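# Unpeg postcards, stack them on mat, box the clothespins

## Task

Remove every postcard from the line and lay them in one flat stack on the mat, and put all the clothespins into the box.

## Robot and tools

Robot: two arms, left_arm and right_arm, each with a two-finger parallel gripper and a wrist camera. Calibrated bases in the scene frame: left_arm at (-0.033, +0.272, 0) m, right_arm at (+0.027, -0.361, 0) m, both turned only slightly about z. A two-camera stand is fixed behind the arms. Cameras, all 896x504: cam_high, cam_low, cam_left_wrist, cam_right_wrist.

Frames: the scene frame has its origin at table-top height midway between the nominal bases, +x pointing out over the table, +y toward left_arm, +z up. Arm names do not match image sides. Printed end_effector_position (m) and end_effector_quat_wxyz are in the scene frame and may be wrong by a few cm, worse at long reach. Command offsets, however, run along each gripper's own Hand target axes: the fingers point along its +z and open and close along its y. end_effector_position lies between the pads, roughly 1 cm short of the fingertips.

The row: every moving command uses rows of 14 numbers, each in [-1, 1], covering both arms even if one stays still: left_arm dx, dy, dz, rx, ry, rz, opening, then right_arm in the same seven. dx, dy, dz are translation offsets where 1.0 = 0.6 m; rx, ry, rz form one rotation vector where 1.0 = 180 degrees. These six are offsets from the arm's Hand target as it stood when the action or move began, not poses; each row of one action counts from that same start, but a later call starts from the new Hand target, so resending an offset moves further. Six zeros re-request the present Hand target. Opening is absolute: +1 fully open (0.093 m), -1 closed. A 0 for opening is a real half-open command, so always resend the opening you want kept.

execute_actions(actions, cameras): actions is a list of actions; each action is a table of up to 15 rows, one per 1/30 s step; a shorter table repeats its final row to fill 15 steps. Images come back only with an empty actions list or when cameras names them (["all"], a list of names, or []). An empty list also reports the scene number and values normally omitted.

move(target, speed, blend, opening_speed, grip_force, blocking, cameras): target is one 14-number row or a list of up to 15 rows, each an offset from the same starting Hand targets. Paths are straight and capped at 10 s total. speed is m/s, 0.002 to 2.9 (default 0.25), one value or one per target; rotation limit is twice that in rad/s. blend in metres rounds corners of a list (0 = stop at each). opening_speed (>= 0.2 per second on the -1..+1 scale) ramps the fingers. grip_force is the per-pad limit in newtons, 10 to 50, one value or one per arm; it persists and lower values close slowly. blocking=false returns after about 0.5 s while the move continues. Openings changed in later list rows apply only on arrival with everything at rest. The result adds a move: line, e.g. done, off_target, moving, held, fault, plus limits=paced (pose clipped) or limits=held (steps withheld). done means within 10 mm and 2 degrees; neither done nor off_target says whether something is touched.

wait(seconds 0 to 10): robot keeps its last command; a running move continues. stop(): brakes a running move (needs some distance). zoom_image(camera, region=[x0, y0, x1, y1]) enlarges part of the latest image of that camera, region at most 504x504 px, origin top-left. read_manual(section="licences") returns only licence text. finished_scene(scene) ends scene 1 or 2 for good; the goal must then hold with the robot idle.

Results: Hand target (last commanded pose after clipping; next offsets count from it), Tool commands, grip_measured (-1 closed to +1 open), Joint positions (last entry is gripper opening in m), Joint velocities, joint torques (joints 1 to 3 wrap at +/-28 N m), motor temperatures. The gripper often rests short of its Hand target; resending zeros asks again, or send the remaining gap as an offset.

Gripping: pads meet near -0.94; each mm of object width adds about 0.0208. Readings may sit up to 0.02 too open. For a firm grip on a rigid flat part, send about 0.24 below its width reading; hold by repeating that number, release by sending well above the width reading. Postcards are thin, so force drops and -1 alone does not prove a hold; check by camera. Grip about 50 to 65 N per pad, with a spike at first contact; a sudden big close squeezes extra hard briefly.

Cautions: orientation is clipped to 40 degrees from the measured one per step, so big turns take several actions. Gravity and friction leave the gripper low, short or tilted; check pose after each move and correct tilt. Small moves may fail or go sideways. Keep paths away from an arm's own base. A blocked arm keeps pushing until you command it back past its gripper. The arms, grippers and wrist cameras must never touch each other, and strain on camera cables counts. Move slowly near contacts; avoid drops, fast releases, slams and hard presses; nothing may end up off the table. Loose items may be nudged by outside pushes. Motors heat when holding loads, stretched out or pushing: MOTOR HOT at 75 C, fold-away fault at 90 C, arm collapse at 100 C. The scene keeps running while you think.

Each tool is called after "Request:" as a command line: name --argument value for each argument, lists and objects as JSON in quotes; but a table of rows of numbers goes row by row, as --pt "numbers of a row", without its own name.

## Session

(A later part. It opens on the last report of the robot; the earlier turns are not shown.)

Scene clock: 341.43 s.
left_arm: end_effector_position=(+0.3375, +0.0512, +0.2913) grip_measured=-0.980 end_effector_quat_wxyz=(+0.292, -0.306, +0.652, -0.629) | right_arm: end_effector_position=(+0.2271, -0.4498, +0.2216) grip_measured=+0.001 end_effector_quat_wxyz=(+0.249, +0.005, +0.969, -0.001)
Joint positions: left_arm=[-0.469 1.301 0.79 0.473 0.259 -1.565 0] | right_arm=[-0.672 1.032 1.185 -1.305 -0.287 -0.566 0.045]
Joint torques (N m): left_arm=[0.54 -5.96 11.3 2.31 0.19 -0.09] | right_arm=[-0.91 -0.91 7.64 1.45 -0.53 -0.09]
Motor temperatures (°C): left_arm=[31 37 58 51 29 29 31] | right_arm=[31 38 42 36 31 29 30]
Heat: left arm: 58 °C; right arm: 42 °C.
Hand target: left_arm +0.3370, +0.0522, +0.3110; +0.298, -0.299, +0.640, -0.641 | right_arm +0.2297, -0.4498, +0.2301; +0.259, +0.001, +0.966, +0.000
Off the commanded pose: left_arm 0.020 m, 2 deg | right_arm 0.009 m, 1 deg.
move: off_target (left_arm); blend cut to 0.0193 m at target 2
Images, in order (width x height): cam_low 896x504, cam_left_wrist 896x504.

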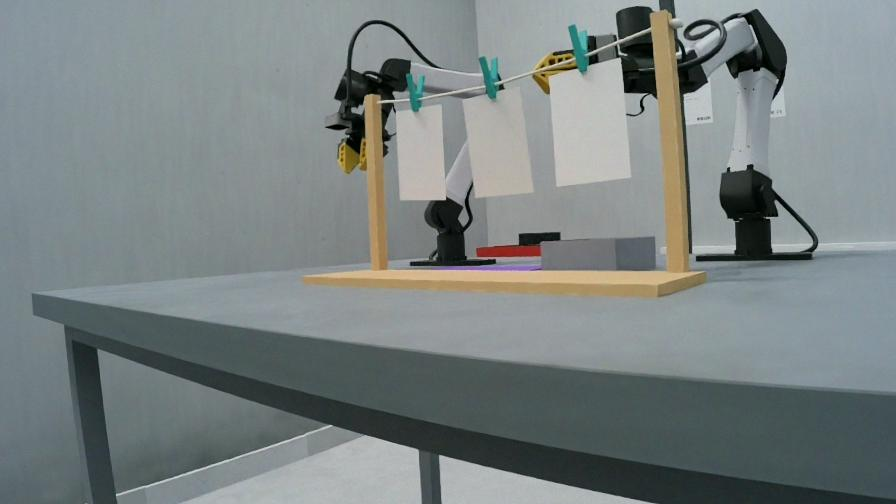

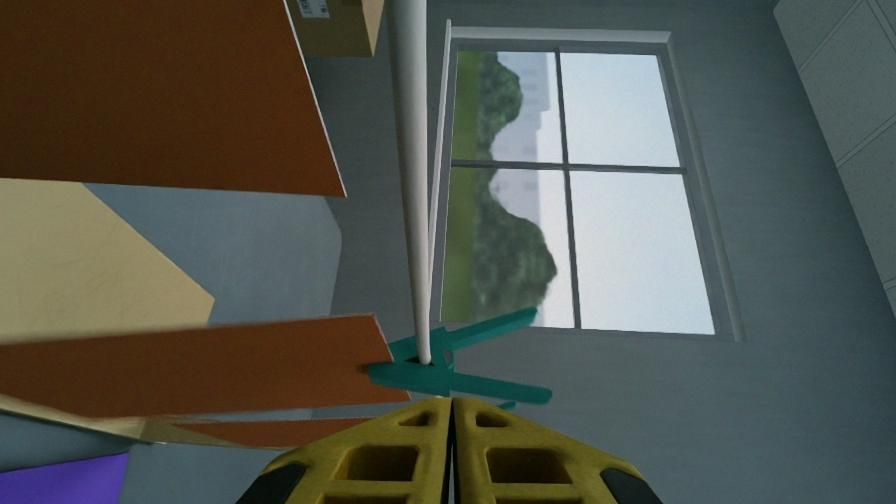

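Request:
move --pt "0 -0.04 0 0 0 0 -1 0 0 0 0 0 0 0" --pt "-0.0323 -0.04 0.0545 0 0 0 -1 0 0 0 0 0 0 0" --speed 0.1 --cameras '["cam_left_wrist", "cam_low"]'

Scene clock: 369.47 s.
left_arm: end_effector_position=(+0.3712, +0.0469, +0.3182) grip_measured=-0.980 end_effector_quat_wxyz=(+0.292, -0.307, +0.651, -0.629) | right_arm: end_effector_position=(+0.2271, -0.4498, +0.2216) grip_measured=+0.001 end_effector_quat_wxyz=(+0.249, +0.005, +0.969, -0.001)
Joint positions: left_arm=[-0.435 1.408 0.983 0.386 0.292 -1.565 0] | right_arm=[-0.672 1.032 1.185 -1.305 -0.287 -0.566 0.045]
Joint torques (N m): left_arm=[0.38 -5.08 11.75 2.58 0.23 -0.08] | right_arm=[-0.91 -0.91 7.64 1.45 -0.53 -0.09]
Motor temperatures (°C): left_arm=[31 37 60 52 28 29 31] | right_arm=[31 38 42 36 31 29 30]
Heat: left arm: 60 °C; right arm: 42 °C.
Hand target: left_arm +0.3746, +0.0461, +0.3350; +0.298, -0.299, +0.640, -0.641 | right_arm +0.2297, -0.4498, +0.2301; +0.259, +0.001, +0.966, +0.000
Off the commanded pose: left_arm 0.017 m, 2 deg | right_arm 0.009 m, 1 deg.
move: off_target (left_arm)
Images, in order (width x height): cam_low 896x504, cam_left_wrist 896x504.

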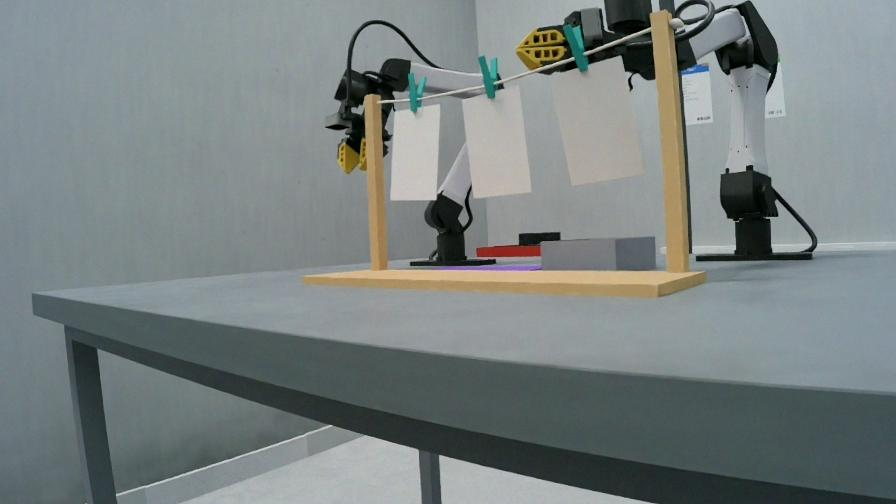

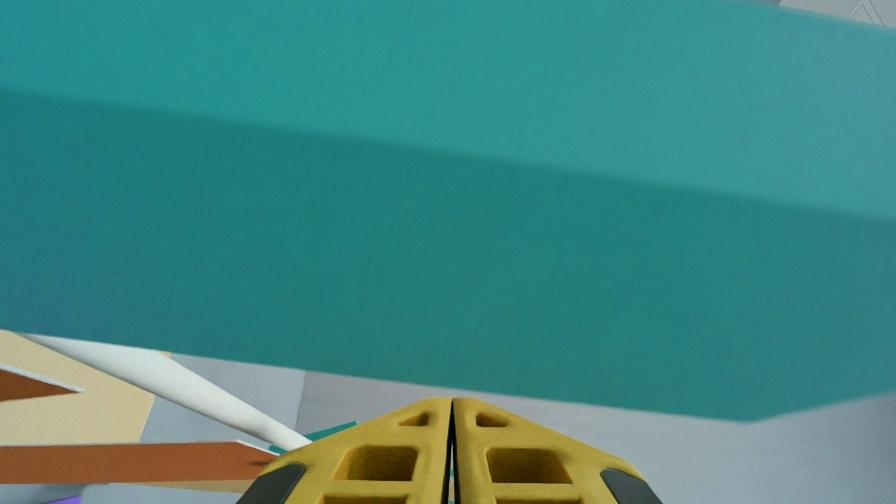

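Request:
move --pt "0.01 0 -0.1167 0 0 0 -1 0 0 0 0 0 0 0" --pt "0.01 0 -0.1167 0 0 0.5 -1 0 0 0 0 0 0 0" --pt "0.01 0 -0.1167 0 0 0.99 -1 0 0 0 0 0 0 0" --speed '[0.08, 0.4, 0.4]' --blend '[0.01, 0.01, 0]' --cameras '["cam_left_wrist", "cam_low"]'

Scene clock: 385.97 s.
left_arm: end_effector_position=(+0.3193, +0.0841, +0.3349) grip_measured=-0.980 end_effector_quat_wxyz=(+0.648, +0.633, +0.314, +0.283) | right_arm: end_effector_position=(+0.2271, -0.4498, +0.2216) grip_measured=+0.001 end_effector_quat_wxyz=(+0.249, +0.005, +0.969, -0.001)
Joint positions: left_arm=[-0.373 1.149 0.831 0.319 0.358 1.522 0] | right_arm=[-0.672 1.032 1.185 -1.305 -0.287 -0.566 0.045]
Joint torques (N m): left_arm=[0.31 -4.37 8.2 2.26 0.17 0.1] | right_arm=[-0.92 -0.92 7.65 1.45 -0.53 -0.09]
Motor temperatures (°C): left_arm=[31 37 58 53 28 29 31] | right_arm=[31 38 43 36 31 29 30]
Heat: left arm: 58 °C; right arm: 43 °C.
Hand target: left_arm +0.3171, +0.0865, +0.3350; +0.646, +0.635, +0.309, +0.288 | right_arm +0.2297, -0.4498, +0.2301; +0.259, +0.001, +0.966, +0.000
Off the commanded pose: left_arm 0.003 m, 1 deg | right_arm 0.009 m, 1 deg.
move: done
Images, in order (width x height): cam_low 896x504, cam_left_wrist 896x504.

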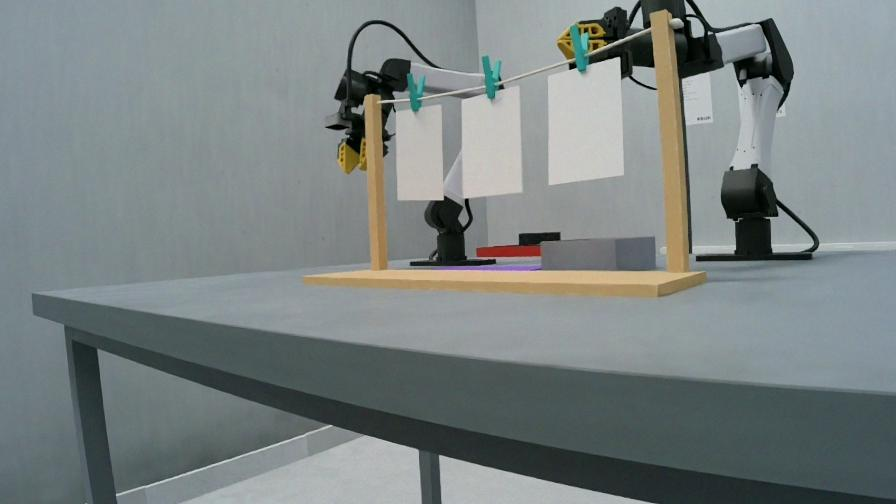

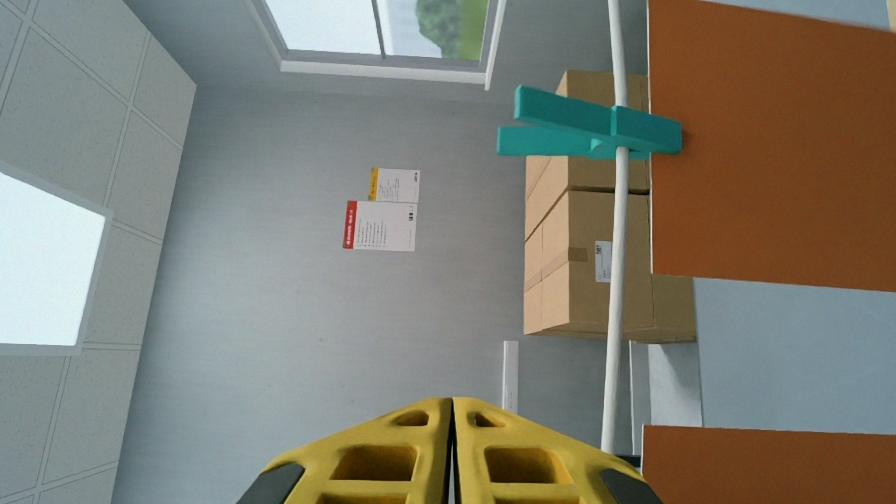

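Request:
move --pt "0.0123 0 0.1108 0 0 0 -1 0 0 0 0 0 0 0" --pt "0.0123 -0.0367 0.1108 0 0 0 -1 0 0 0 0 0 0 0" --speed 0.1 --cameras '["cam_left_wrist", "cam_low"]'

Scene clock: 413.97 s.
left_arm: end_effector_position=(+0.3723, +0.0509, +0.3159) grip_measured=-0.980 end_effector_quat_wxyz=(+0.647, +0.633, +0.315, +0.284) | right_arm: end_effector_position=(+0.2271, -0.4498, +0.2216) grip_measured=+0.001 end_effector_quat_wxyz=(+0.249, +0.005, +0.969, -0.001)
Joint positions: left_arm=[-0.42 1.416 0.942 0.473 0.308 1.523 0] | right_arm=[-0.672 1.032 1.185 -1.305 -0.287 -0.566 0.045]
Joint torques (N m): left_arm=[-0.29 -4.9 7.97 2.44 0.09 0.12] | right_arm=[-0.91 -0.91 7.64 1.45 -0.53 -0.09]
Motor temperatures (°C): left_arm=[31 35 55 53 28 29 31] | right_arm=[31 38 43 36 31 29 30]
Heat: left arm: 55 °C; right arm: 43 °C.
Hand target: left_arm +0.3722, +0.0487, +0.3128; +0.646, +0.635, +0.309, +0.288 | right_arm +0.2297, -0.4498, +0.2301; +0.259, +0.001, +0.966, +0.000
Off the commanded pose: left_arm 0.004 m, 1 deg | right_arm 0.009 m, 1 deg.
move: done
Images, in order (width x height): cam_low 896x504, cam_left_wrist 896x504.

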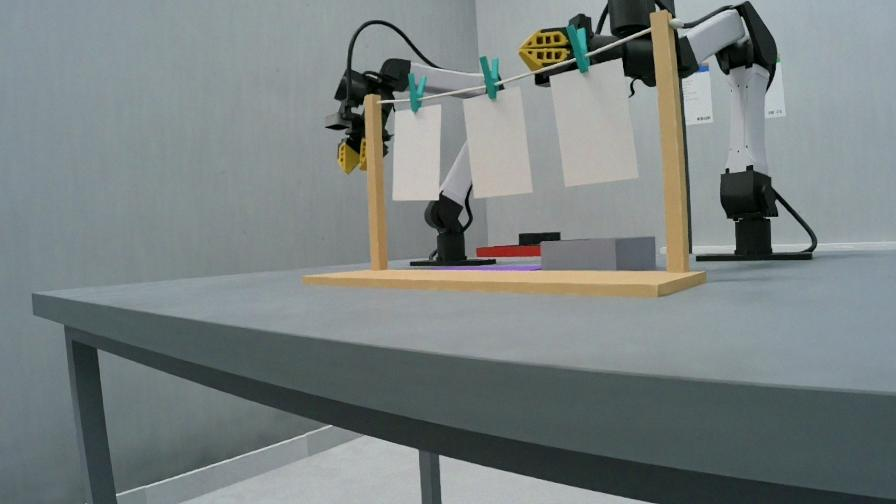

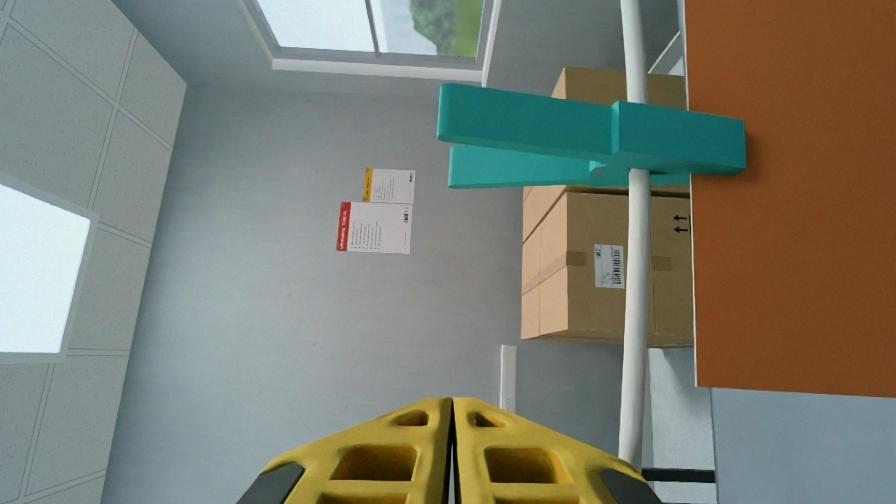

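Request:
move --pt "0 -0.018 0 0 0 0 -1 0 0 0 0 0 0 0" --pt "-0.0755 -0.018 0.0519 0 0 0 -1 0 0 0 0 0 0 0" --speed 0.06 --cameras '["cam_left_wrist", "cam_low"]'

Scene clock: 440.93 s.
left_arm: end_effector_position=(+0.3657, +0.0011, +0.2919) grip_measured=-0.980 end_effector_quat_wxyz=(+0.637, +0.640, +0.324, +0.283) | right_arm: end_effector_position=(+0.2271, -0.4498, +0.2216) grip_measured=+0.001 end_effector_quat_wxyz=(+0.249, +0.005, +0.969, -0.001)
Joint positions: left_arm=[-0.582 1.499 0.944 0.526 0.134 1.524 0] | right_arm=[-0.672 1.032 1.185 -1.305 -0.287 -0.566 0.045]
Joint torques (N m): left_arm=[-0.31 -5.07 11.28 2.54 0.24 0.08] | right_arm=[-0.91 -0.91 7.65 1.45 -0.53 -0.09]
Heat: left arm: 54 °C; right arm: 43 °C.
Hand target: left_arm +0.3667, -0.0063, +0.3035; +0.646, +0.636, +0.309, +0.288 | right_arm +0.2297, -0.4498, +0.2301; +0.259, +0.001, +0.966, +0.000
Off the commanded pose: left_arm 0.014 m, 2 deg | right_arm 0.009 m, 1 deg.
move: off_target (left_arm)
Images, in order (width x height): cam_low 896x504, cam_left_wrist 896x504.

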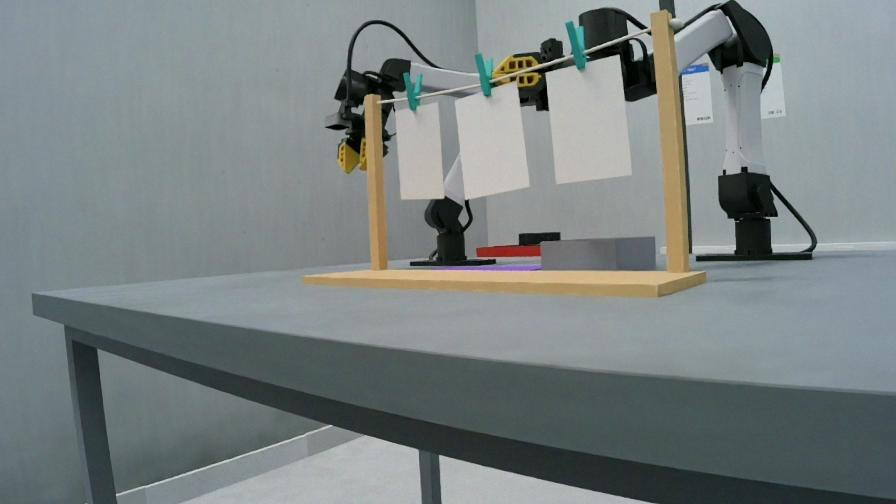

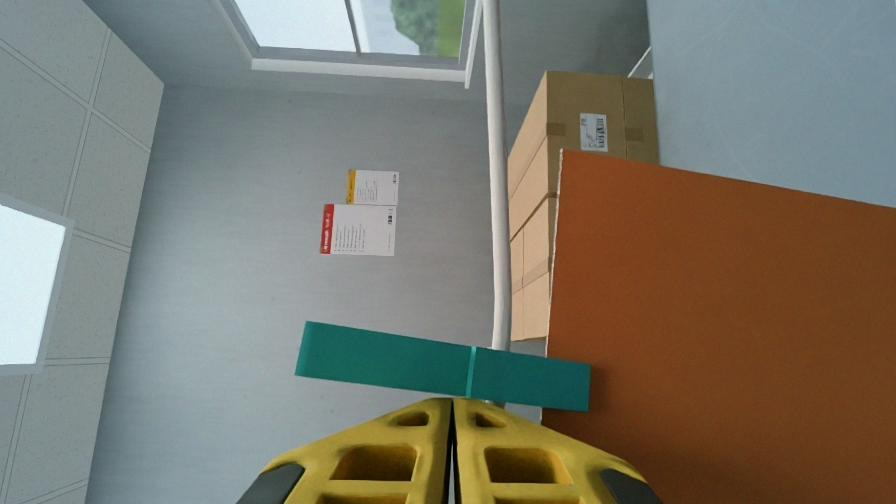

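Request:
move --pt "0 0.03 0 0 0 0 -1 0 0 0 0 0 0 0" --pt "-0.0412 0.03 0.0283 0 0 0 -1 0 0 0 0 0 0 0" --speed 0.05 --cameras '["cam_left_wrist", "cam_low"]'

Scene clock: 451.50 s.
left_arm: end_effector_position=(+0.3615, -0.0322, +0.3123) grip_measured=-0.980 end_effector_quat_wxyz=(+0.642, +0.640, +0.317, +0.280) | right_arm: end_effector_position=(+0.2271, -0.4498, +0.2216) grip_measured=+0.001 end_effector_quat_wxyz=(+0.249, +0.005, +0.969, -0.001)
Joint positions: left_arm=[-0.666 1.538 1.056 0.463 0.065 1.524 0] | right_arm=[-0.672 1.032 1.185 -1.305 -0.287 -0.566 0.045]
Joint torques (N m): left_arm=[0.12 -5.75 11.32 2.33 0.05 0.1] | right_arm=[-0.92 -0.92 7.64 1.45 -0.53 -0.09]
Motor temperatures (°C): left_arm=[31 36 55 56 28 29 31] | right_arm=[31 37 43 36 31 29 30]
Heat: left arm: 56 °C; right arm: 43 °C.
Hand target: left_arm +0.3642, -0.0356, +0.3224; +0.646, +0.636, +0.309, +0.288 | right_arm +0.2297, -0.4498, +0.2301; +0.259, +0.001, +0.966, +0.000
Off the commanded pose: left_arm 0.011 m, 1 deg | right_arm 0.009 m, 1 deg.
move: off_target (left_arm)
Images, in order (width x height): cam_low 896x504, cam_left_wrist 896x504.

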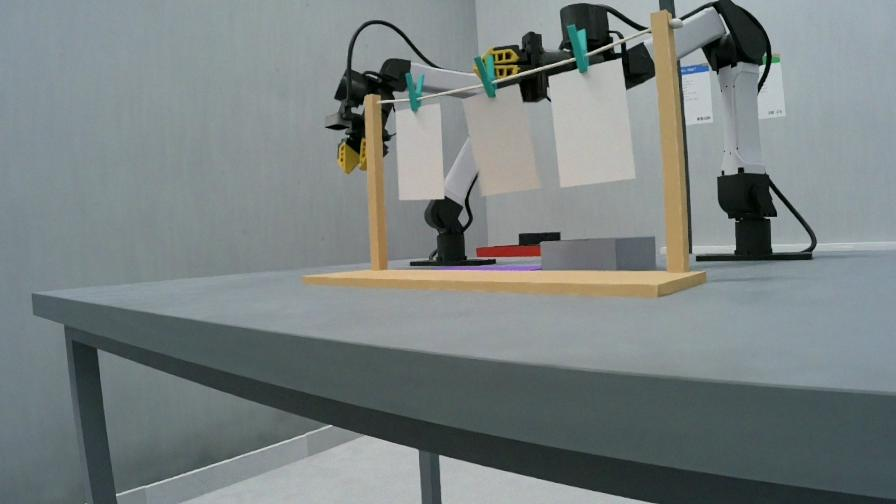

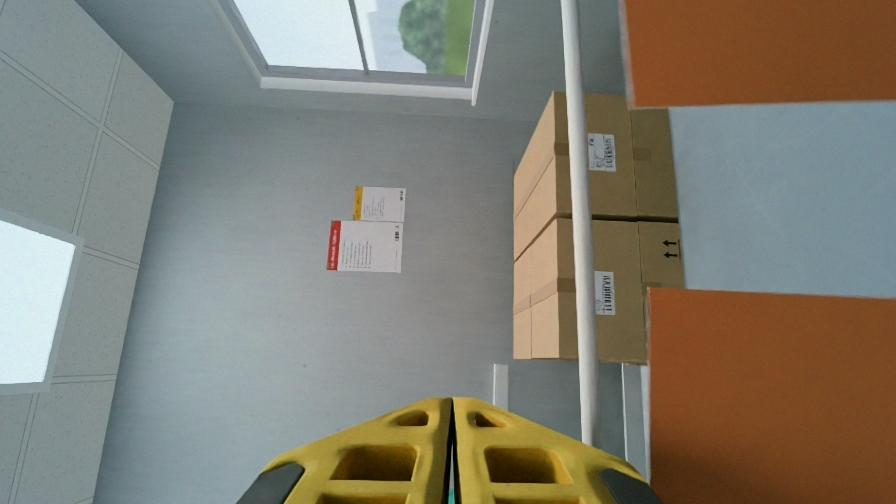

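Request:
move --pt "0 0.01 -0.08 0 0 0 -1 0 0 0 0 0 0 0" --pt "-0.0315 -0.0073 -0.1089 -0.1501 0.1501 -0.4835 0 0 0 0 0 0 0 0" --speed '[0.05, 0.3]' --blend '[0.005, 0]' --cameras '["cam_left_wrist", "cam_low"]'

Scene clock: 484.83 s.
left_arm: end_effector_position=(+0.3014, -0.0051, +0.3082) grip_measured=-0.002 end_effector_quat_wxyz=(+0.695, +0.040, +0.717, -0.031) | right_arm: end_effector_position=(+0.2271, -0.4498, +0.2216) grip_measured=+0.001 end_effector_quat_wxyz=(+0.249, +0.005, +0.969, -0.001)
Joint positions: left_arm=[-1.031 1.457 0.983 0.422 -0.898 -0.029 0.045] | right_arm=[-0.672 1.032 1.185 -1.305 -0.287 -0.566 0.045]
Joint torques (N m): left_arm=[0.12 -4.98 11.02 2.11 0.04 -0.28] | right_arm=[-0.92 -0.91 7.65 1.45 -0.53 -0.09]
Motor temperatures (°C): left_arm=[31 37 56 59 28 29 31] | right_arm=[31 37 43 36 31 29 30]
Heat: left arm: 59 °C; right arm: 43 °C.
Hand target: left_arm +0.3020, -0.0081, +0.3185; +0.699, +0.025, +0.713, -0.044 | right_arm +0.2297, -0.4498, +0.2301; +0.259, +0.001, +0.966, +0.000
Off the commanded pose: left_arm 0.011 m, 2 deg | right_arm 0.009 m, 1 deg.
move: off_target (left_arm); target 2's new opening was sent with left_arm's hand 0.011 m and 2 deg from that target
Images, in order (width x height): cam_low 896x504, cam_left_wrist 896x504.

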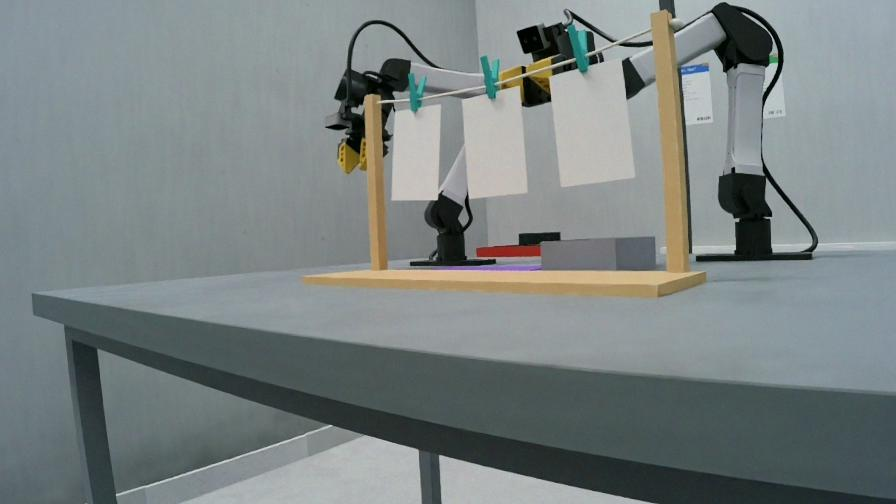

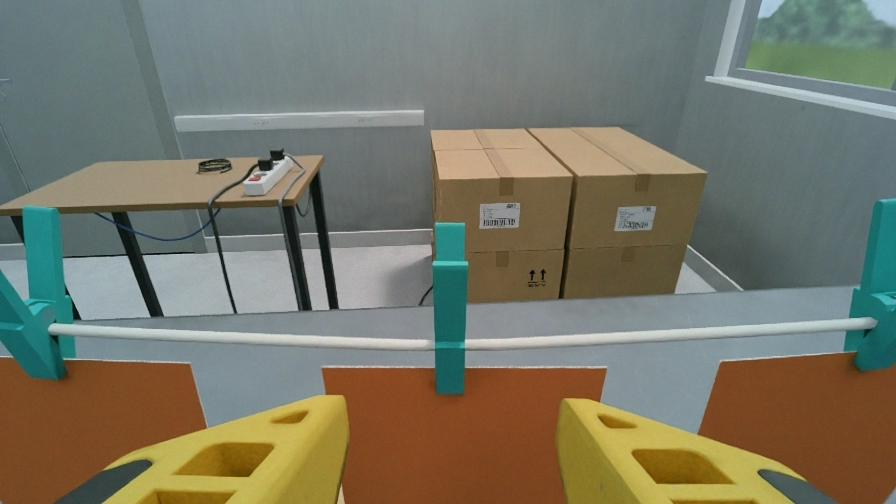

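Request:
move --target '[0.008, -0.001, 0.1163, 0, 0, 0, 0, 0, 0, 0, 0, 0, 0, 0]' --speed 0.1 --cameras '["cam_left_wrist", "cam_low"]'

Scene clock: 497.27 s.
left_arm: end_effector_position=(+0.3675, -0.0116, +0.2999) grip_measured=-0.002 end_effector_quat_wxyz=(+0.690, +0.038, +0.722, -0.025) | right_arm: end_effector_position=(+0.2271, -0.4498, +0.2216) grip_measured=+0.001 end_effector_quat_wxyz=(+0.249, +0.005, +0.969, -0.001)
Joint positions: left_arm=[-0.888 1.639 1.141 0.434 -0.765 -0.029 0.045] | right_arm=[-0.672 1.032 1.185 -1.305 -0.287 -0.566 0.045]
Joint torques (N m): left_arm=[0.75 -6.17 10.96 2.24 0.21 -0.24] | right_arm=[-0.91 -0.92 7.65 1.45 -0.53 -0.09]
Motor temperatures (°C): left_arm=[31 36 57 58 28 29 31] | right_arm=[31 37 43 36 31 29 30]
Heat: left arm: 58 °C; right arm: 43 °C.
Hand target: left_arm +0.3713, -0.0156, +0.3124; +0.699, +0.025, +0.713, -0.044 | right_arm +0.2297, -0.4498, +0.2301; +0.259, +0.001, +0.966, +0.000
Off the commanded pose: left_arm 0.014 m, 3 deg | right_arm 0.009 m, 1 deg.
move: off_target (left_arm)
Images, in order (width x height): cam_low 896x504, cam_left_wrist 896x504.

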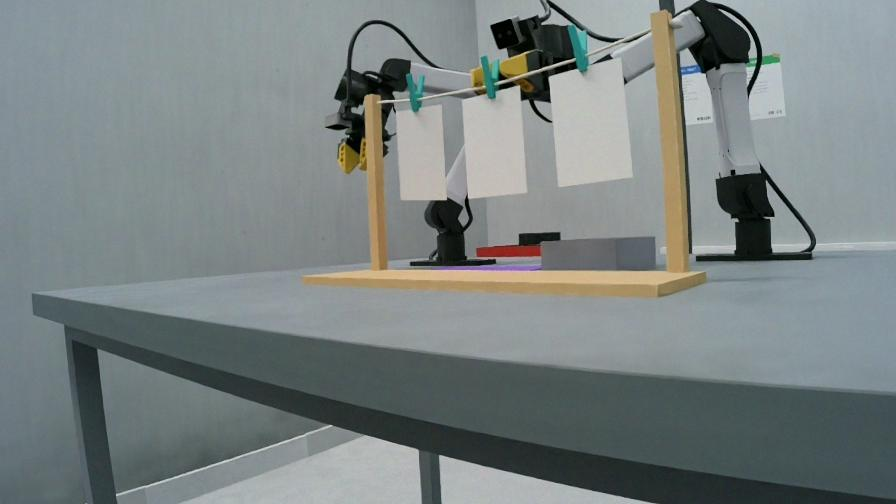

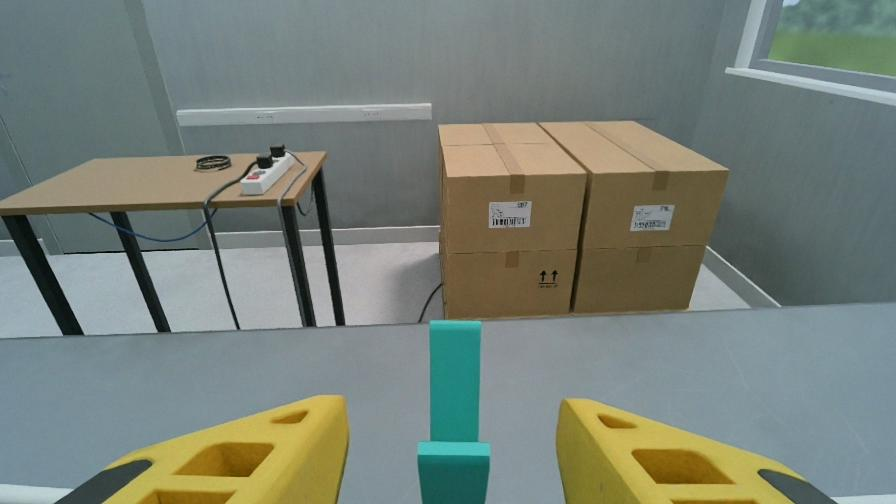

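Request:
move --target '[0, 0, 0, 0, 0, 0, -0.95, 0, 0, 0, 0, 0, 0, 0]' --opening_speed 0.6 --cameras '["cam_left_wrist", "cam_low"]'

Scene clock: 508.20 s.
left_arm: end_effector_position=(+0.3674, -0.0120, +0.3000) grip_measured=-0.855 end_effector_quat_wxyz=(+0.690, +0.039, +0.722, -0.026) | right_arm: end_effector_position=(+0.2271, -0.4498, +0.2216) grip_measured=+0.001 end_effector_quat_wxyz=(+0.249, +0.005, +0.969, -0.001)
Joint positions: left_arm=[-0.888 1.639 1.141 0.434 -0.763 -0.029 0.004] | right_arm=[-0.672 1.032 1.185 -1.305 -0.287 -0.566 0.045]
Joint torques (N m): left_arm=[0.44 -6.37 11.03 2.37 0.22 -0.22] | right_arm=[-0.91 -0.91 7.65 1.45 -0.53 -0.09]
Motor temperatures (°C): left_arm=[31 37 57 58 28 29 31] | right_arm=[31 37 43 36 31 29 30]
Heat: left arm: 58 °C; right arm: 43 °C.
Hand target: left_arm +0.3713, -0.0156, +0.3124; +0.699, +0.024, +0.713, -0.044 | right_arm +0.2297, -0.4498, +0.2301; +0.259, +0.001, +0.966, +0.000
Off the commanded pose: left_arm 0.013 m, 3 deg | right_arm 0.009 m, 1 deg.
move: off_target (left_arm)
Images, in order (width x height): cam_low 896x504, cam_left_wrist 896x504.

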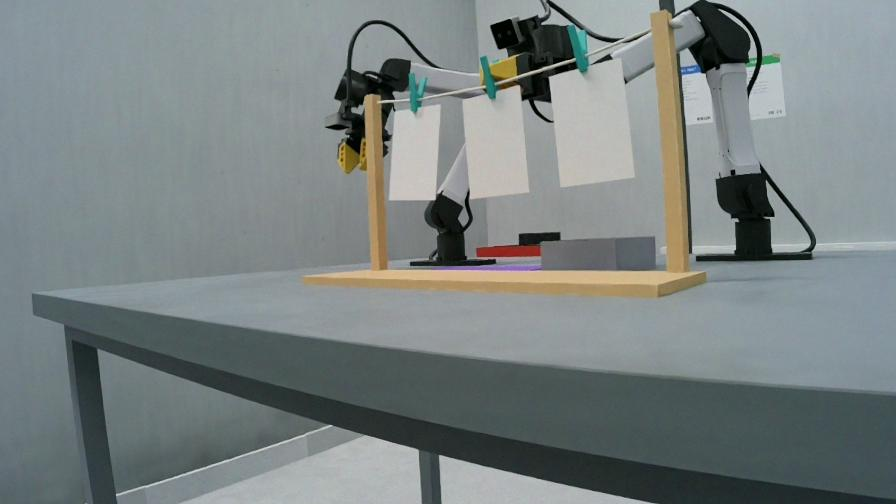

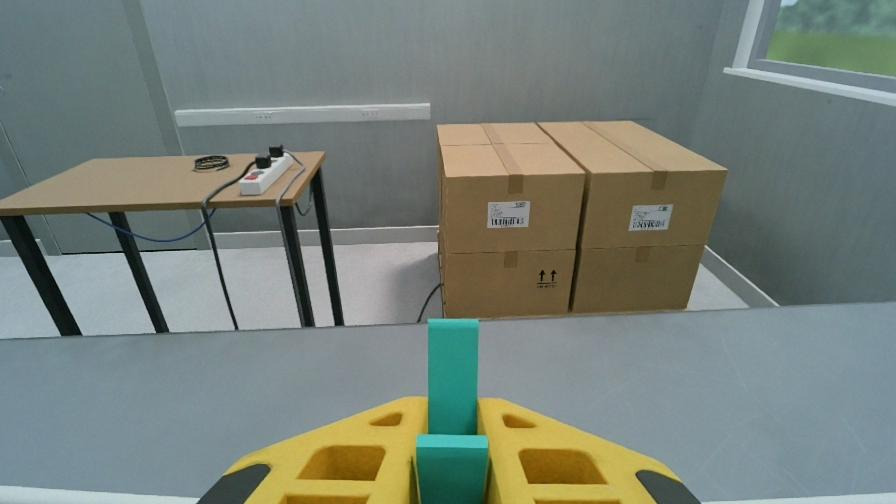

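Request:
move --target '[0, -0.06, 0, 0, 0, 0, -0.95, 0, 0, 0, 0, 0, 0, 0]' --speed 0.04 --cameras '["cam_left_wrist", "cam_low", "cam_high"]'

Scene clock: 514.67 s.
left_arm: end_effector_position=(+0.3703, -0.0336, +0.3053) grip_measured=-0.868 end_effector_quat_wxyz=(+0.695, +0.019, +0.718, -0.012) | right_arm: end_effector_position=(+0.2271, -0.4498, +0.2216) grip_measured=+0.001 end_effector_quat_wxyz=(+0.249, +0.005, +0.969, -0.001)
Joint positions: left_arm=[-0.934 1.726 1.247 0.429 -0.857 -0.029 0.004] | right_arm=[-0.672 1.032 1.185 -1.305 -0.287 -0.566 0.045]
Joint torques (N m): left_arm=[-1.26 -6.78 11.02 2.11 0.46 -0.31] | right_arm=[-0.91 -0.91 7.64 1.45 -0.53 -0.09]
Motor temperatures (°C): left_arm=[31 38 58 58 28 29 31] | right_arm=[31 37 43 36 31 29 30]
Heat: left arm: 58 °C; right arm: 43 °C.
Hand target: left_arm +0.3679, -0.0513, +0.3135; +0.699, +0.024, +0.713, -0.044 | right_arm +0.2297, -0.4498, +0.2301; +0.259, +0.001, +0.966, +0.000
Off the commanded pose: left_arm 0.020 m, 4 deg | right_arm 0.009 m, 1 deg.
move: off_target (left_arm)
Images, in order (width x height): cam_high 896x504, cam_low 896x504, cam_left_wrist 896x504.

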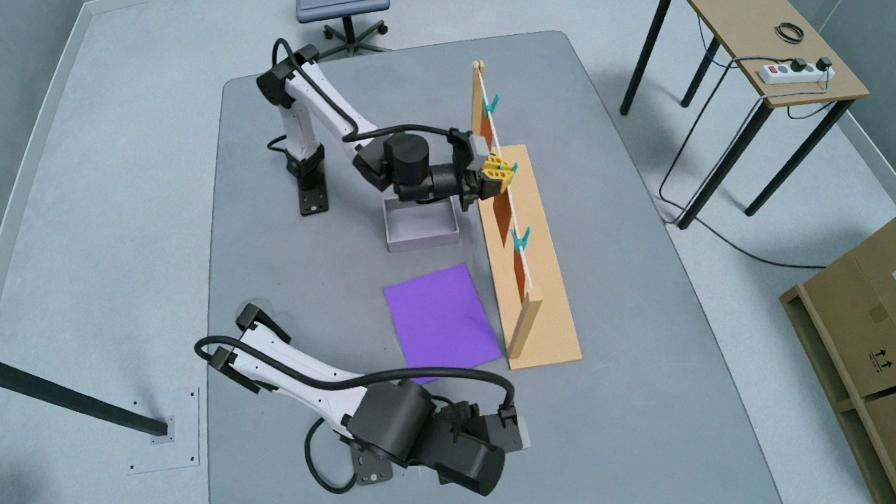

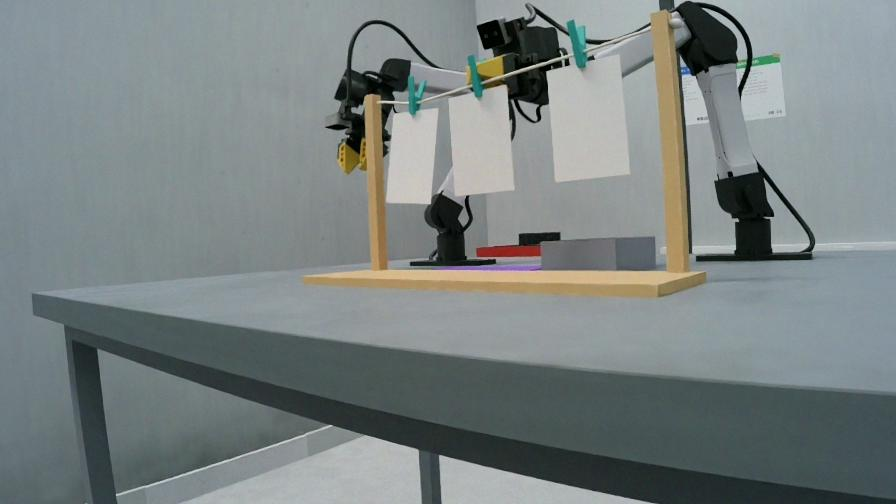

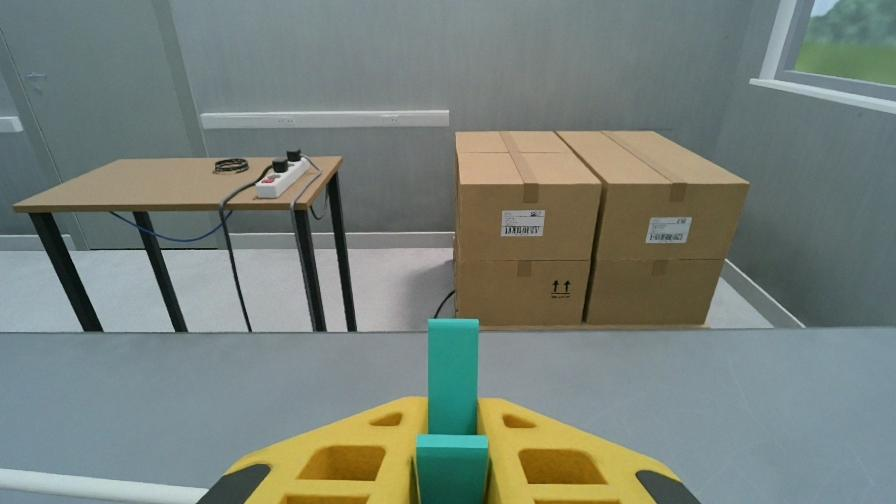

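Request:
move --target '[0.005, -0.05, 0, 0, 0, 0, -0.95, 0, 0, 0, 0, 0, 0, 0]' --speed 0.04 --cameras '["cam_left_wrist", "cam_low", "cam_high"]'

Scene clock: 521.73 s.
left_arm: end_effector_position=(+0.3680, -0.0633, +0.3040) grip_measured=-0.868 end_effector_quat_wxyz=(+0.696, +0.020, +0.718, -0.011) | right_arm: end_effector_position=(+0.2271, -0.4498, +0.2216) grip_measured=+0.001 end_effector_quat_wxyz=(+0.249, +0.005, +0.969, -0.001)
Joint positions: left_arm=[-0.984 1.811 1.343 0.416 -0.908 -0.029 0.004] | right_arm=[-0.672 1.032 1.185 -1.305 -0.287 -0.566 0.045]
Joint torques (N m): left_arm=[-1.37 -7.17 11.12 2.15 0.44 -0.34] | right_arm=[-0.91 -0.91 7.65 1.45 -0.53 -0.09]
Motor temperatures (°C): left_arm=[31 37 58 57 29 29 32] | right_arm=[31 37 43 36 31 29 30]
Heat: left arm: 58 °C; right arm: 43 °C.
Hand target: left_arm +0.3649, -0.0813, +0.3114; +0.699, +0.024, +0.713, -0.044 | right_arm +0.2297, -0.4498, +0.2301; +0.259, +0.001, +0.966, +0.000
Off the commanded pose: left_arm 0.020 m, 4 deg | right_arm 0.009 m, 1 deg.
move: off_target (left_arm)
Images, in order (width x height): cam_high 896x504, cam_low 896x504, cam_left_wrist 896x504.

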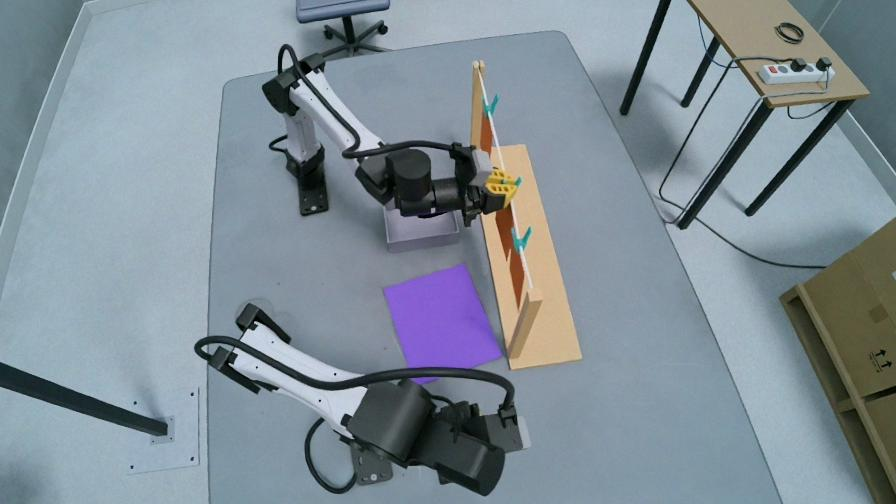

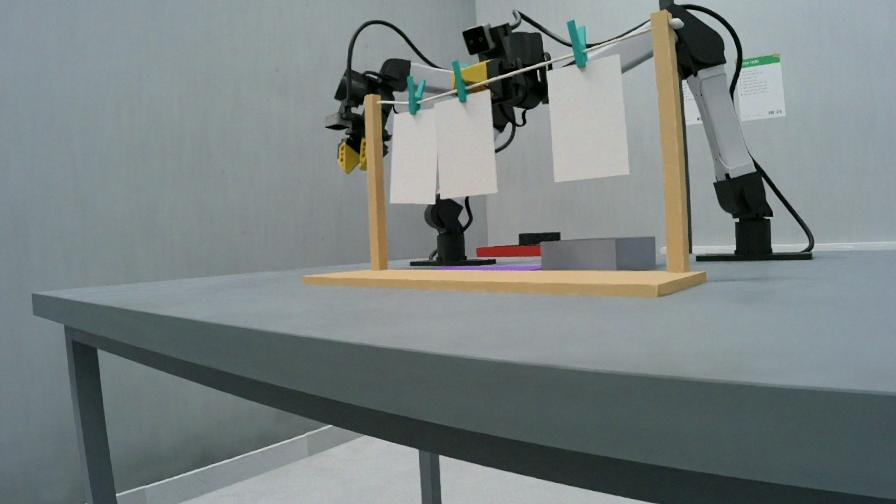

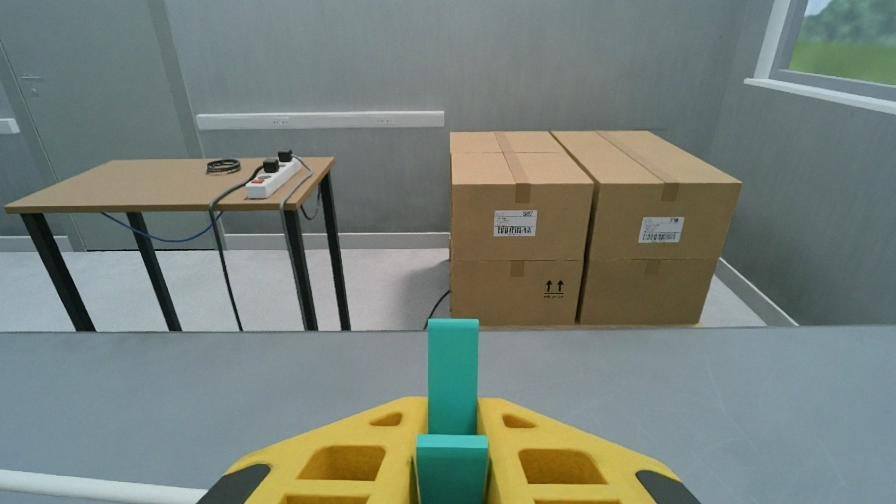

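Request:
move --target '[0.0, 0.075, 0, 0, 0, 0, -0.95, 0, 0, 0, 0, 0, 0, 0]' --speed 0.05 --cameras '["cam_low"]'

Request:
move --target '[0.0, -0.025, 0, 0, 0, 0, -0.3, 0, 0, 0, 0, 0, 0, 0]' --speed 0.05 --opening_speed 0.5 --cameras '["cam_low", "cam_left_wrist"]'

Scene clock: 538.00 s.
left_arm: end_effector_position=(+0.3672, -0.0543, +0.2996) grip_measured=-0.868 end_effector_quat_wxyz=(+0.693, +0.052, +0.718, -0.048) | right_arm: end_effector_position=(+0.2271, -0.4498, +0.2216) grip_measured=+0.001 end_effector_quat_wxyz=(+0.249, +0.005, +0.969, -0.001)
Joint positions: left_arm=[-0.945 1.741 1.243 0.448 -0.772 -0.031 0.004] | right_arm=[-0.672 1.032 1.185 -1.305 -0.287 -0.566 0.045]
Joint torques (N m): left_arm=[1.83 -10.51 6.99 2.25 -0.1 -0.2] | right_arm=[-0.91 -0.92 7.64 1.45 -0.53 -0.09]
Motor temperatures (°C): left_arm=[31 38 60 57 29 29 32] | right_arm=[31 37 43 36 31 29 30]
Heat: left arm: 60 °C; right arm: 43 °C.
Hand target: left_arm +0.3692, -0.0366, +0.3100; +0.699, +0.024, +0.713, -0.044 | right_arm +0.2297, -0.4498, +0.2301; +0.259, +0.001, +0.966, +0.000
Off the commanded pose: left_arm 0.021 m, 3 deg | right_arm 0.009 m, 1 deg.
move: off_target (left_arm)
Images, in order (width x height): cam_low 896x504.

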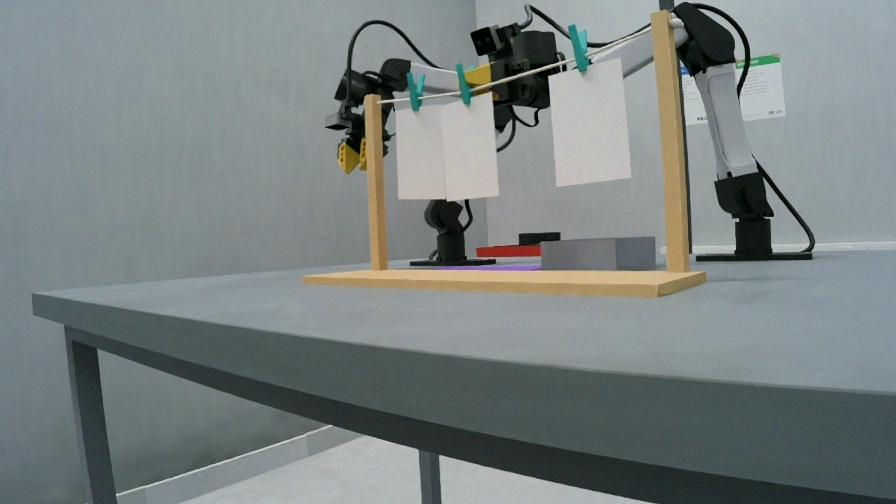

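Scene clock: 539.50 s.
left_arm: end_effector_position=(+0.3661, -0.0495, +0.2997) grip_measured=-0.302 end_effector_quat_wxyz=(+0.694, +0.039, +0.718, -0.034) | right_arm: end_effector_position=(+0.2271, -0.4498, +0.2216) grip_measured=+0.001 end_effector_quat_wxyz=(+0.249, +0.005, +0.969, -0.001)
Joint positions: left_arm=[-0.951 1.741 1.243 0.447 -0.815 -0.032 0.031] | right_arm=[-0.672 1.032 1.185 -1.305 -0.287 -0.566 0.045]
Joint torques (N m): left_arm=[0.1 -7.41 10.85 2.11 0.01 -0.19] | right_arm=[-0.91 -0.91 7.64 1.45 -0.53 -0.09]
Motor temperatures (°C): left_arm=[31 38 60 57 29 29 32] | right_arm=[31 37 43 36 31 29 30]
Heat: left arm: 60 °C; right arm: 43 °C.
Hand target: left_arm +0.3678, -0.0515, +0.3105; +0.699, +0.024, +0.713, -0.044 | right_arm +0.2297, -0.4498, +0.2301; +0.259, +0.001, +0.966, +0.000
Off the commanded pose: left_arm 0.011 m, 2 deg | right_arm 0.009 m, 1 deg.
move: off_target (left_arm)
Images, in order (width x height): cam_low 896x504, cam_left_wrist 896x504.

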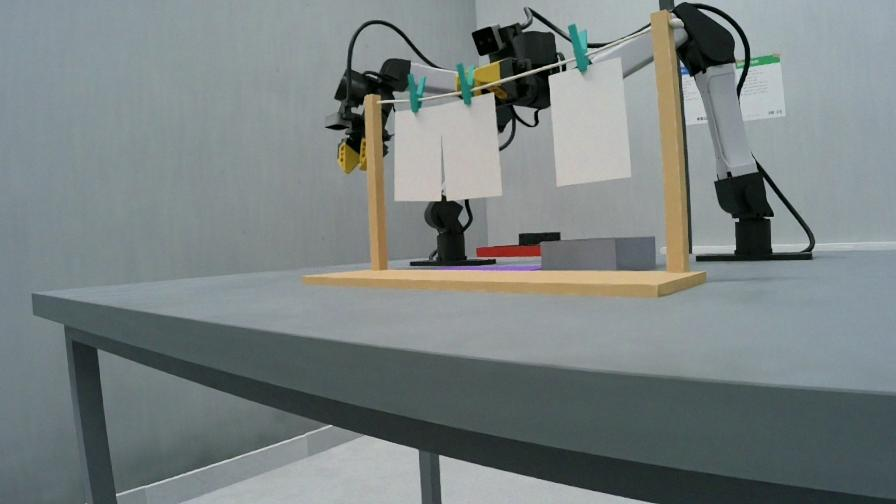

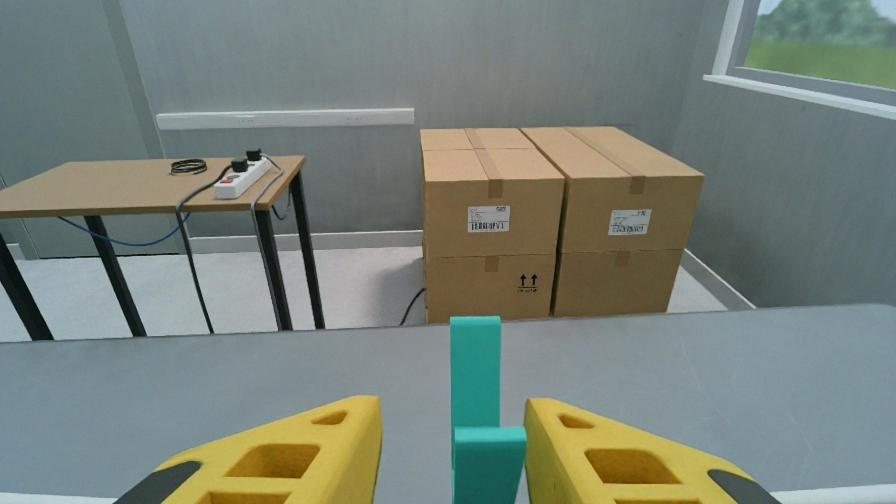

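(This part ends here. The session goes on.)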